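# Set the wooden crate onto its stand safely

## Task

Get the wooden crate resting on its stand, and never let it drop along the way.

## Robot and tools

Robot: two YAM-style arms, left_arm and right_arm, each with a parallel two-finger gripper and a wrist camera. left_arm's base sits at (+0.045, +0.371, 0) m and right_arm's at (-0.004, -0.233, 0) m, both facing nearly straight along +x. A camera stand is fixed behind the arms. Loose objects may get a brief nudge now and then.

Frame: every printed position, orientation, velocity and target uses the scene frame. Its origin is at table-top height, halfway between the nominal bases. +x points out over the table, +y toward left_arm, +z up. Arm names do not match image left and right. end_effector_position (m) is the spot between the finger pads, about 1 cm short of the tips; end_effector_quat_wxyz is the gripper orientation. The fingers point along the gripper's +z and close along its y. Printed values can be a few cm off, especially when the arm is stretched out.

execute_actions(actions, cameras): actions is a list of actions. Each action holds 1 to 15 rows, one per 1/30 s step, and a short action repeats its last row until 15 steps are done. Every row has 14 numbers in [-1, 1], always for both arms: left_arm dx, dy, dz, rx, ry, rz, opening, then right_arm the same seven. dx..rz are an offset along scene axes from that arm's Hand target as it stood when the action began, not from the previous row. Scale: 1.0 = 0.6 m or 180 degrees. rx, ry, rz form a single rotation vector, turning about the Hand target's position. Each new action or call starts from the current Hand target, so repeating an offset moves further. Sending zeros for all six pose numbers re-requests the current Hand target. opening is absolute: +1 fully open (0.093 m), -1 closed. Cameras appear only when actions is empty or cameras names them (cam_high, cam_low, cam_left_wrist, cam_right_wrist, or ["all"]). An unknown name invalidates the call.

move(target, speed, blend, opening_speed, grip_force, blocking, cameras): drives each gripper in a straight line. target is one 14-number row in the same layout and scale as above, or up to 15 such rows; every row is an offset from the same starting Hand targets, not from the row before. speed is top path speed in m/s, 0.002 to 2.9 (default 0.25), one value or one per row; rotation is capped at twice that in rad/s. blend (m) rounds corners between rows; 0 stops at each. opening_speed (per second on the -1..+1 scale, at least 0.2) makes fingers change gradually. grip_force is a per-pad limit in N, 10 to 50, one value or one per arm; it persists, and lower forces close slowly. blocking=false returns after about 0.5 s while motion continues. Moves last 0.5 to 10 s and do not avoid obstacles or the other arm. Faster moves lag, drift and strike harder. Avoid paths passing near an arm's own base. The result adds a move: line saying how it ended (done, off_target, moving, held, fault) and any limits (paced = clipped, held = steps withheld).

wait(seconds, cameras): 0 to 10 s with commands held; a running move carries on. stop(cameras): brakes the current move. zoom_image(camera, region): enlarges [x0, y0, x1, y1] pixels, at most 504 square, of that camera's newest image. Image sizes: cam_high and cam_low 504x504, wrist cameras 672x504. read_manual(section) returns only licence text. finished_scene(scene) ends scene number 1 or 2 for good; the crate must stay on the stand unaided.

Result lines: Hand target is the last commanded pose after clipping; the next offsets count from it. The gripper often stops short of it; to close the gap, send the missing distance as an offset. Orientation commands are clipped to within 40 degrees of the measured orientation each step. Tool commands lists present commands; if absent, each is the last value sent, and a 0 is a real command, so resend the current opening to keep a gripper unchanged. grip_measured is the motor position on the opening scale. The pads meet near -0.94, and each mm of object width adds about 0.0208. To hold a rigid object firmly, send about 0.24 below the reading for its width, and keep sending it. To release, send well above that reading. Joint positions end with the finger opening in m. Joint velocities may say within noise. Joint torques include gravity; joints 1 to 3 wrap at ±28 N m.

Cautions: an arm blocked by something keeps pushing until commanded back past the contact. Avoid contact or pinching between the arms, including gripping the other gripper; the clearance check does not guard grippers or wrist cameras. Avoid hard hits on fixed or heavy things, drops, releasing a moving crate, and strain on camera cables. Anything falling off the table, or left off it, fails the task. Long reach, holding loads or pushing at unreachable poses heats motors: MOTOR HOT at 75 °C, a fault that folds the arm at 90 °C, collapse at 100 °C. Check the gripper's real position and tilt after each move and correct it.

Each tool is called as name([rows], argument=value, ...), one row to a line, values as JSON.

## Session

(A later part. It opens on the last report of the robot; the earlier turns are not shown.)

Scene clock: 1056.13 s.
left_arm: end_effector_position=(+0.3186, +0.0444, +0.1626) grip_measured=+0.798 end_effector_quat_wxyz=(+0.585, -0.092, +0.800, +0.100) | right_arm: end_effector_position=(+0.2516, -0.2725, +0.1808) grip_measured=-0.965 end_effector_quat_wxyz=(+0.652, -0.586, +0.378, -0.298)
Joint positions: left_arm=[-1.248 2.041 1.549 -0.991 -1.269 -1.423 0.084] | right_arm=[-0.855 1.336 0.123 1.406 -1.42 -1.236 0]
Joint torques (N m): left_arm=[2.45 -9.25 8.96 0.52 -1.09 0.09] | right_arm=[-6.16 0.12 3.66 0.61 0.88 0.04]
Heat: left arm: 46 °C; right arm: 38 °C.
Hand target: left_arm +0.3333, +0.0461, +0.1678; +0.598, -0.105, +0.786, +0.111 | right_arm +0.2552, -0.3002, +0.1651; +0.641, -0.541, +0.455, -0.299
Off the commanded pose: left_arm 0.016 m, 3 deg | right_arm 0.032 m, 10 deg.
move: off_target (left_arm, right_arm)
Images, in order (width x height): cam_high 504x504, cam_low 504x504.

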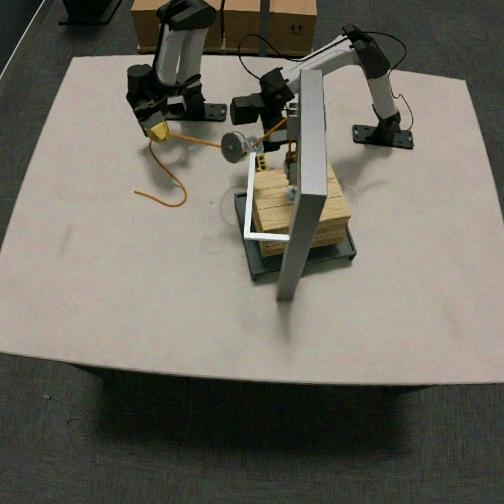

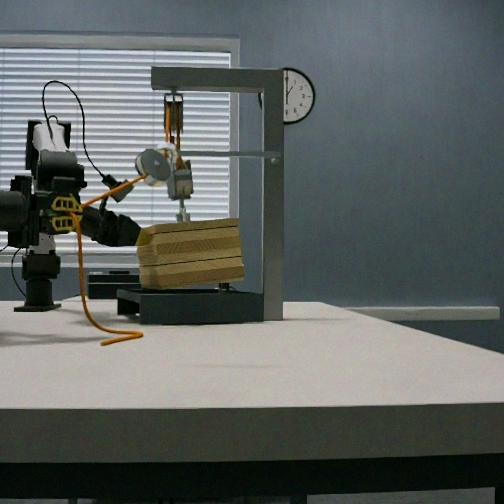

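move(target=[0,0,0,0,0,0,0.8, 0.0747,0.1137,0.0115,0,0,0,-1], speed=0.035, cameras=["cam_high","cam_low"])

zoom_image(camera="cam_low", region=[90, 200, 290, 350])

zoom_image(camera="cam_high", region=[200, 120, 380, 300])

Scene clock: 1090.47 s.
left_arm: end_effector_position=(+0.3163, +0.0439, +0.1516) grip_measured=+0.798 end_effector_quat_wxyz=(+0.567, -0.091, +0.813, +0.101) | right_arm: end_effector_position=(+0.2940, -0.2209, +0.1833) grip_measured=-0.965 end_effector_quat_wxyz=(+0.658, -0.554, +0.413, -0.300)
Joint positions: left_arm=[-1.248 2.051 1.549 -1.001 -1.226 -1.434 0.084] | right_arm=[-0.432 1.208 0.113 1.171 -0.93 -1.297 0]
Joint torques (N m): left_arm=[2.35 -10.24 9.18 0.47 -1.54 0.11] | right_arm=[-0.76 -2.19 6.69 1.14 0.69 -0.02]
Heat: left arm: 47 °C; right arm: 38 °C.
Hand target: left_arm +0.3333, +0.0461, +0.1678; +0.598, -0.105, +0.786, +0.111 | right_arm +0.3000, -0.2320, +0.1720; +0.640, -0.541, +0.455, -0.299
Off the commanded pose: left_arm 0.024 m, 5 deg | right_arm 0.017 m, 5 deg.
move: off_target (left_arm, right_arm)
Images, in order (width x height): cam_high 504x504, cam_low 504x504.

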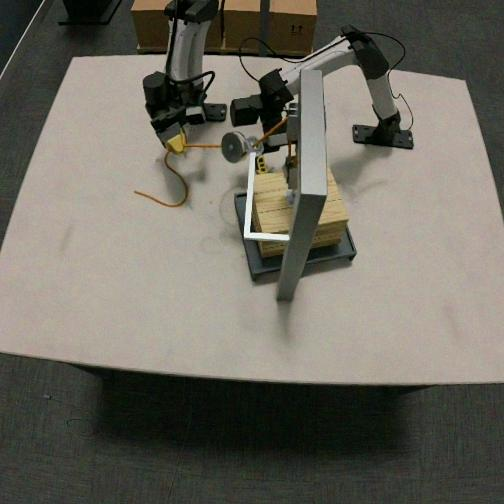

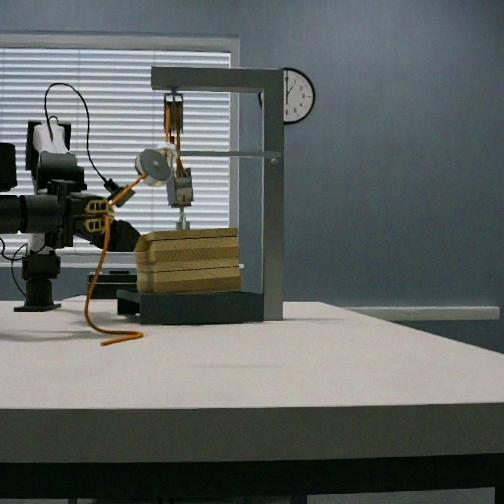

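Scaled by 2.520.

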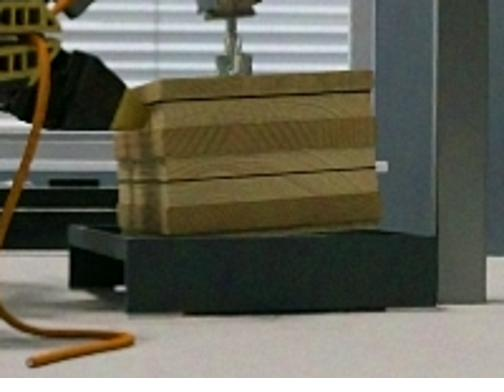

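Scaled by 2.800.

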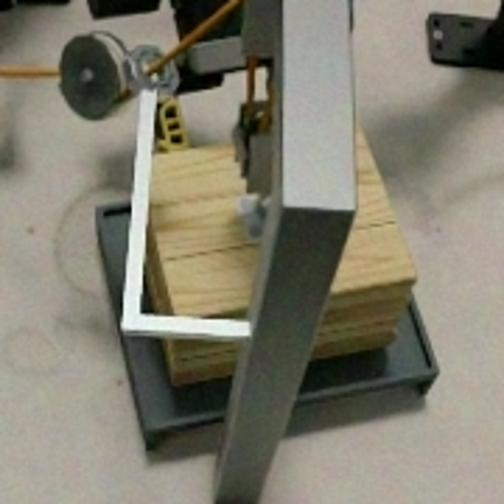

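move(target=[0,0,0,0,0,0,0.8, 0.022,0.04,0.006,0,0,0,-1], speed=0.03, cameras=["all"])

zoom_image(camera="cam_low", region=[90, 200, 290, 350])

zoom_image(camera="cam_high", region=[200, 120, 380, 300])

Scene clock: 1120.30 s.
left_arm: end_effector_position=(+0.3153, +0.0445, +0.1489) grip_measured=+0.798 end_effector_quat_wxyz=(+0.561, -0.088, +0.817, +0.103) | right_arm: end_effector_position=(+0.3067, -0.1940, +0.1981) grip_measured=-0.965 end_effector_quat_wxyz=(+0.667, -0.551, +0.397, -0.306)
Joint positions: left_arm=[-1.248 2.053 1.549 -1.009 -1.213 -1.434 0.084] | right_arm=[-0.264 1.191 0.146 1.154 -0.775 -1.299 0]
Joint torques (N m): left_arm=[2.33 -10.4 9.22 0.48 -1.66 0.07] | right_arm=[-1.25 -1.54 5.48 1.04 0.7 -0.02]
Heat: left arm: 49 °C; right arm: 39 °C.
Hand target: left_arm +0.3333, +0.0461, +0.1679; +0.599, -0.105, +0.786, +0.111 | right_arm +0.3132, -0.2080, +0.1755; +0.640, -0.541, +0.455, -0.299
Off the commanded pose: left_arm 0.026 m, 6 deg | right_arm 0.027 m, 7 deg.
move: off_target (left_arm, right_arm)

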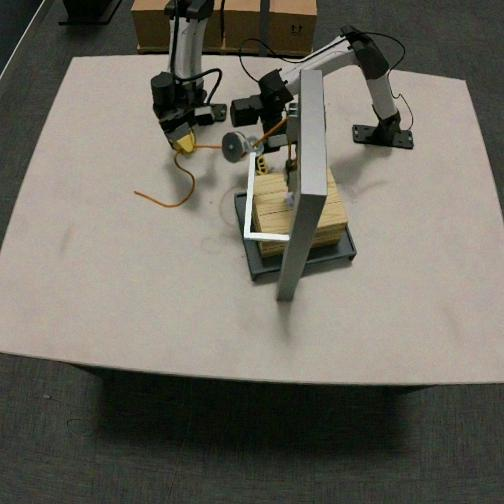

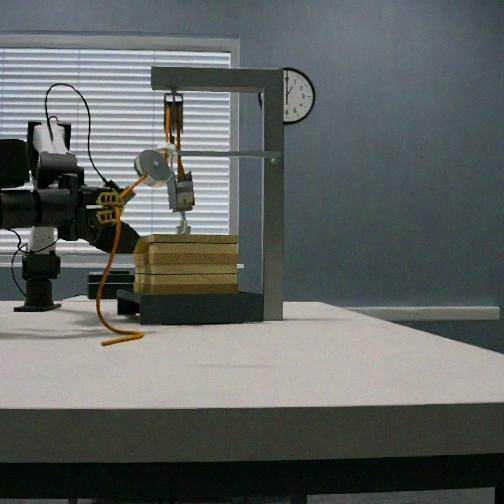

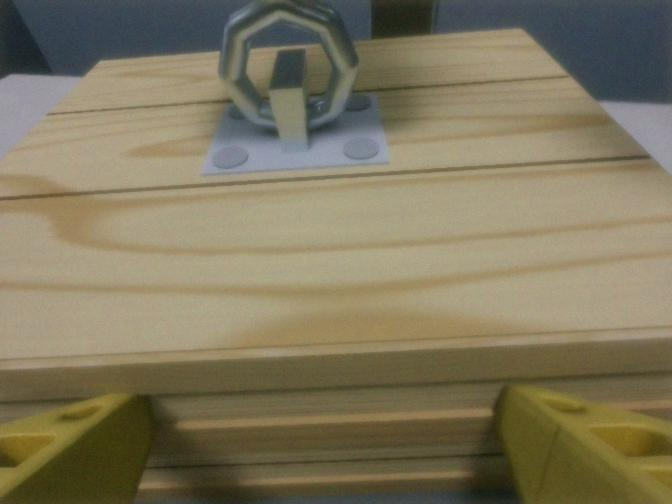

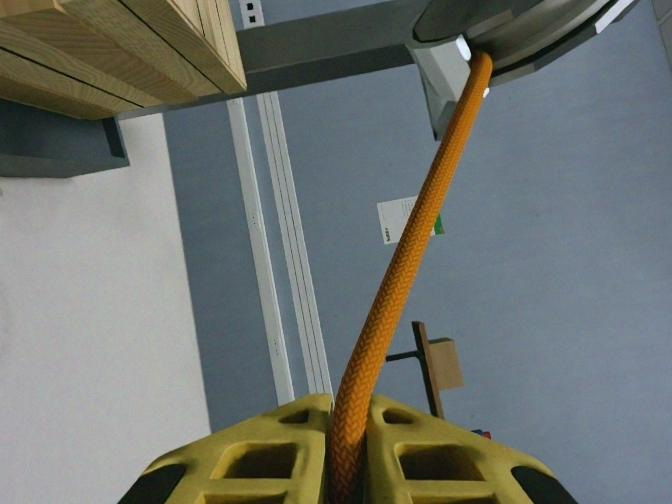

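Scaled by 2.520.

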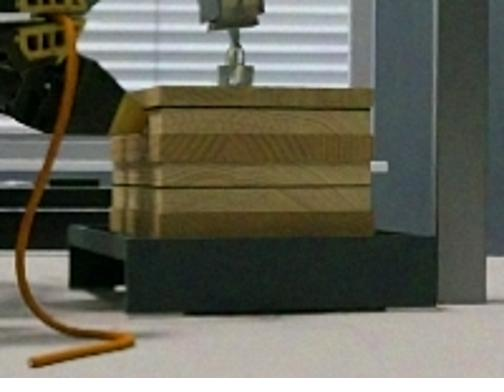

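Scaled by 2.800.

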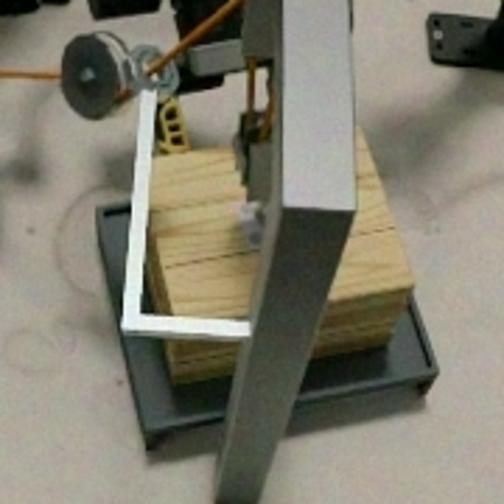

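move(target=[0,0,0,0,0,0,0.8, 0.028,0.072,0.016,0.14,0.058,-0.008,-1], speed=0.06, cameras=["cam_high","cam_low","cam_right_wrist"])

zoom_image(camera="cam_low", region=[90, 200, 290, 350])

zoom_image(camera="cam_high", region=[200, 120, 380, 300])

Scene clock: 1137.63 s.
left_arm: end_effector_position=(+0.3153, +0.0445, +0.1489) grip_measured=+0.798 end_effector_quat_wxyz=(+0.561, -0.088, +0.817, +0.103) | right_arm: end_effector_position=(+0.3247, -0.1664, +0.1821) grip_measured=-0.965 end_effector_quat_wxyz=(+0.694, -0.414, +0.567, -0.159)
Joint positions: left_arm=[-1.248 2.053 1.549 -1.009 -1.213 -1.434 0.084] | right_arm=[-0.003 1.2 0.16 1.055 -0.408 -0.849 0]
Joint torques (N m): left_arm=[2.36 -10.39 9.24 0.49 -1.68 0.06] | right_arm=[0.85 -1.24 9.36 2.16 0.22 0.28]
Heat: left arm: 49 °C; right arm: 40 °C.
Hand target: left_arm +0.3333, +0.0461, +0.1679; +0.599, -0.105, +0.786, +0.111 | right_arm +0.3300, -0.1647, +0.1852; +0.696, -0.408, +0.572, -0.151
Off the commanded pose: left_arm 0.026 m, 6 deg | right_arm 0.006 m, 1 deg.
move: off_target (left_arm)
Images, in order (width x height): cam_high 504x504, cam_low 504x504, cam_right_wrist 672x504.

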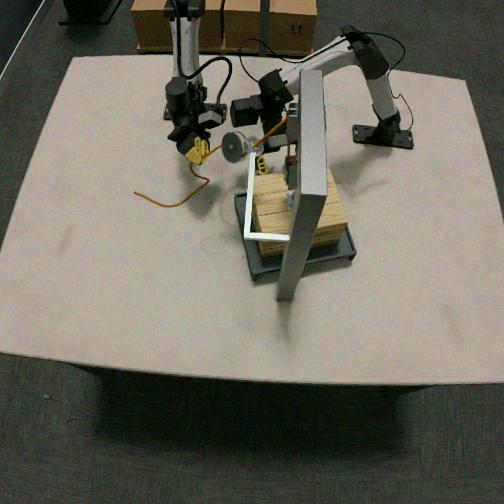

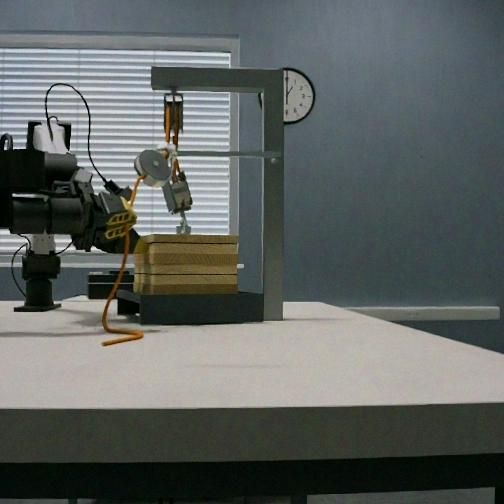

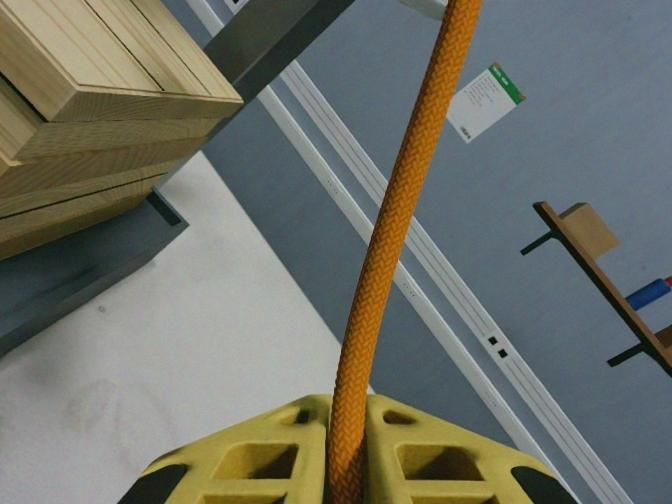

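Scaled by 2.520.

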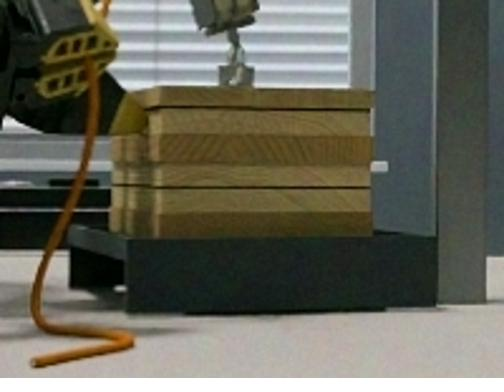

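Scaled by 2.800.

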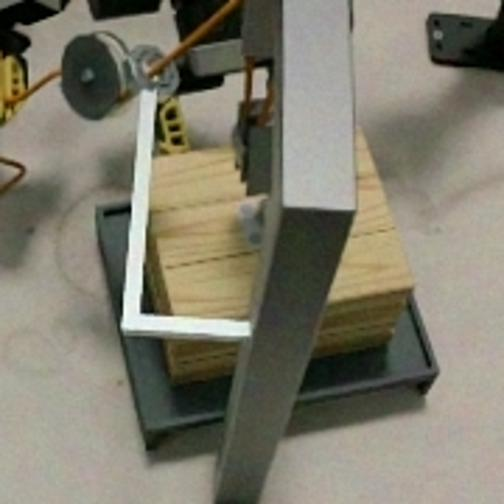

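zoom_image(camera="cam_low", region=[110, 225, 280, 330])

zoom_image(camera="cam_high", region=[225, 170, 365, 290])

zoom_image(camera="cam_right_wrist", region=[0, 60, 300, 400])

Scaled by 2.965.

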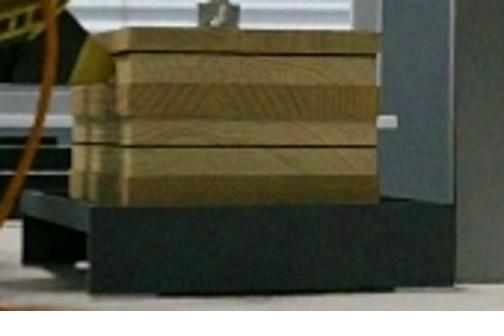

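Scaled by 3.600.

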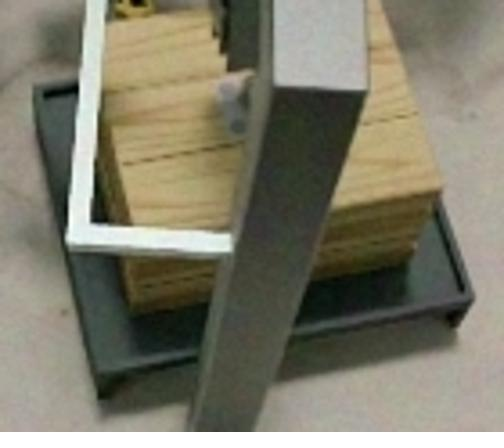

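Scaled by 1.482.

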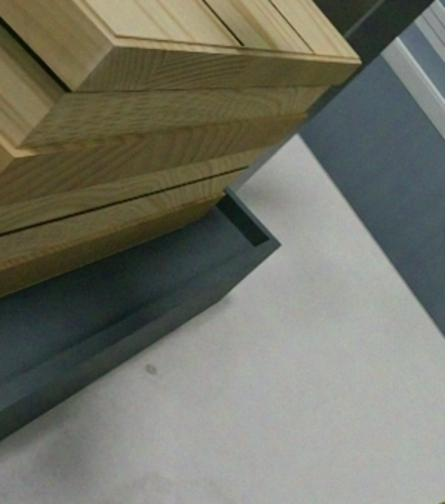

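move([
  [-0.08,-0.018,0.005,0,0,0,0.8, 0,0,0,0,0,0,0.2],
  [-0.139,-0.018,0.06,0,0,-0.067,0.8, 0,0,0,0,0,0,0.2],
], speed=0.1, blend=0.01, cameras=["all"])

Scene clock: 1159.80 s.
left_arm: end_effector_position=(+0.2515, +0.0317, +0.1947) grip_measured=+0.798 end_effector_quat_wxyz=(+0.604, -0.019, +0.795, +0.058) | right_arm: end_effector_position=(+0.3248, -0.1666, +0.1817) grip_measured=+0.197 end_effector_quat_wxyz=(+0.694, -0.414, +0.568, -0.159)
Joint positions: left_arm=[-1.432 1.928 1.498 -1.118 -1.303 -1.474 0.084] | right_arm=[-0.003 1.2 0.16 1.053 -0.406 -0.849 0.055]
Joint torques (N m): left_arm=[-0.27 -13.91 5.04 0.49 -0.77 0.13] | right_arm=[0.73 -1.13 9.35 2.17 0.06 0.18]
Heat: left arm: 49 °C; right arm: 40 °C.
Hand target: left_arm +0.2499, +0.0353, +0.2038; +0.607, -0.022, +0.793, +0.048 | right_arm +0.3300, -0.1648, +0.1852; +0.695, -0.408, +0.572, -0.151
Off the commanded pose: left_arm 0.010 m, 1 deg | right_arm 0.007 m, 1 deg.
move: done; blend cut to 0 m at target 1

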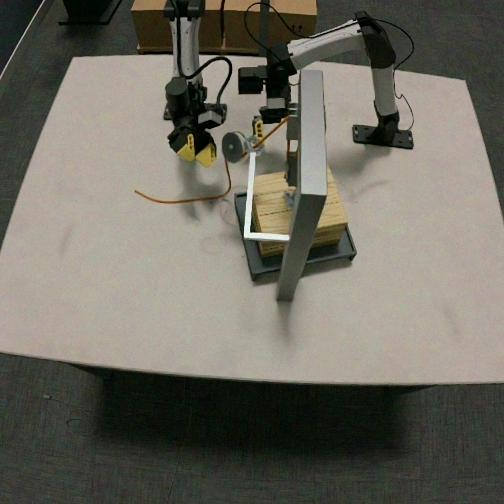

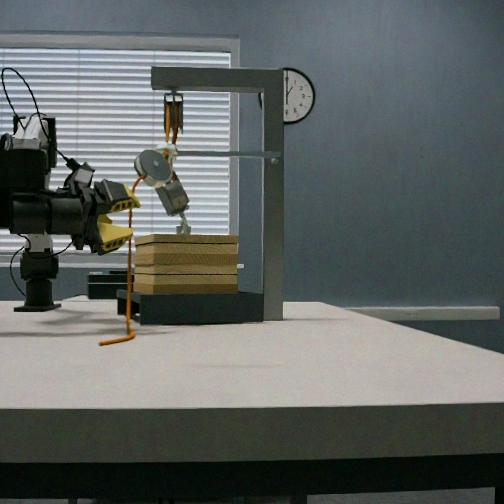

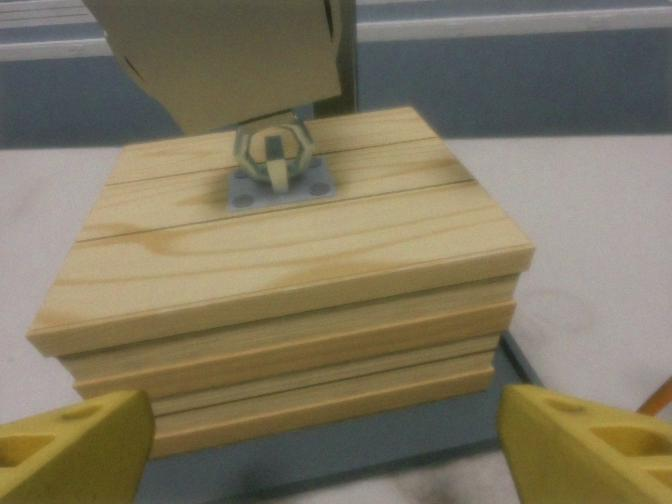

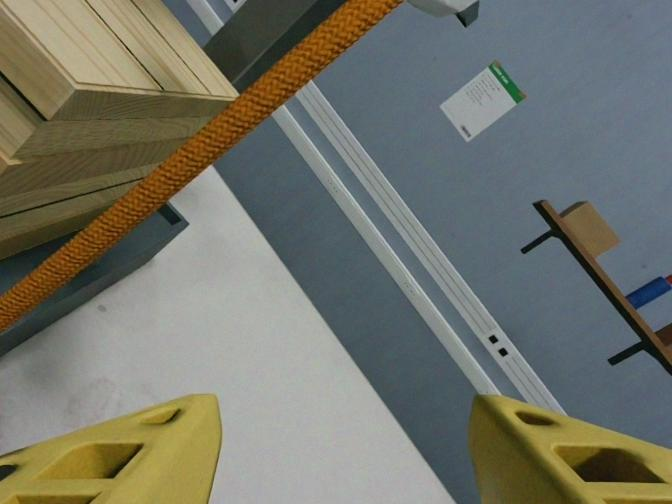

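zoom_image(camera="cam_left_wrist", region=[120, 300, 600, 504])

zoom_image(camera="cam_high", region=[225, 150, 365, 290])

zoom_image(camera="cam_low", region=[110, 225, 280, 330])

Scaled by 1.050.

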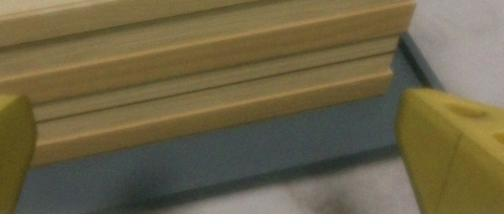

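Scaled by 3.600.

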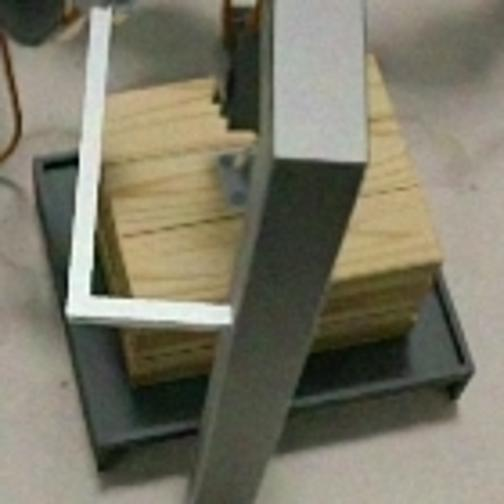

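Scaled by 2.965.

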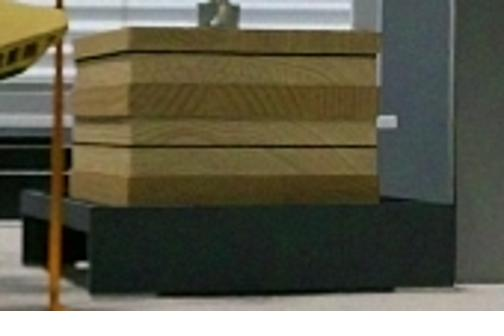

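move(target=[-0.05,0.1,0.06,0,0,0,0.8, -0.09,-0.05,0,0,0,0,0.2], speed=0.12, cameras=["cam_high","cam_low","cam_left_wrist"])

Scene clock: 1188.00 s.
left_arm: end_effector_position=(+0.2218, +0.0936, +0.2377) grip_measured=+0.798 end_effector_quat_wxyz=(+0.607, -0.020, +0.793, +0.052) | right_arm: end_effector_position=(+0.2776, -0.1949, +0.1868) grip_measured=+0.197 end_effector_quat_wxyz=(+0.696, -0.408, +0.569, -0.158)
Joint positions: left_arm=[-1.506 1.723 1.4 -1.462 -1.303 -1.732 0.084] | right_arm=[-0.218 0.78 0.056 0.747 -0.616 -0.831 0.055]
Joint torques (N m): left_arm=[-0.51 -9.11 5.9 -0.12 -0.68 -0.14] | right_arm=[-0.51 -0.75 7.71 2.05 -0.05 0.11]
Heat: left arm: 53 °C; right arm: 41 °C.
Hand target: left_arm +0.2199, +0.0953, +0.2398; +0.607, -0.022, +0.793, +0.048 | right_arm +0.2760, -0.1947, +0.1850; +0.695, -0.408, +0.572, -0.150
Off the commanded pose: left_arm 0.003 m, 1 deg | right_arm 0.002 m, 1 deg.
move: done
Images, in order (width x height): cam_high 504x504, cam_low 504x504, cam_left_wrist 672x504.

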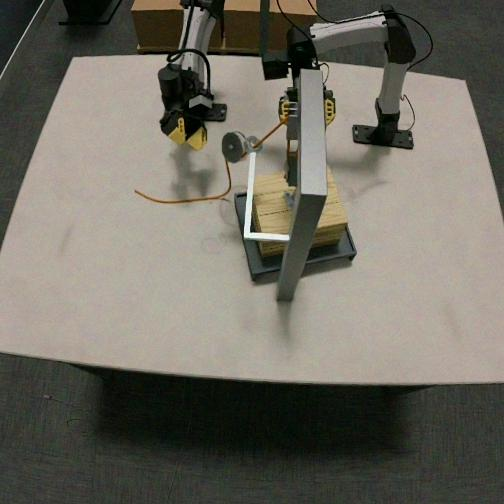

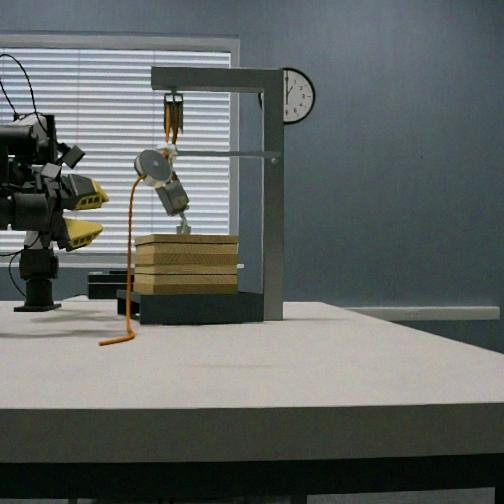

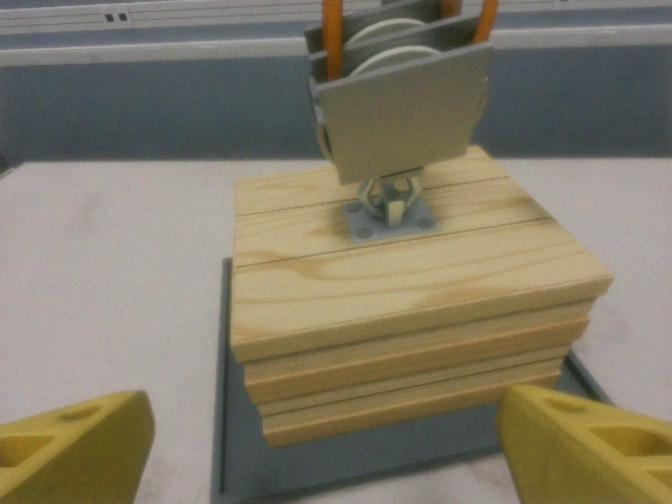

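zoom_image(camera="cam_left_wrist", region=[190, 240, 640, 504])

Scaled by 1.120.

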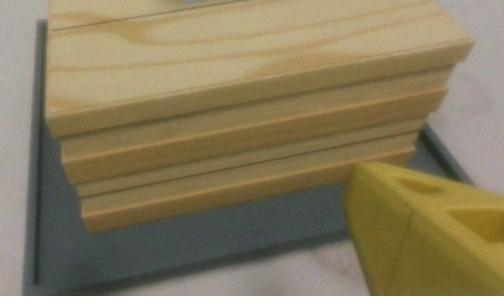

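finished_scene(scene=1)

The scene is finished: the task was done.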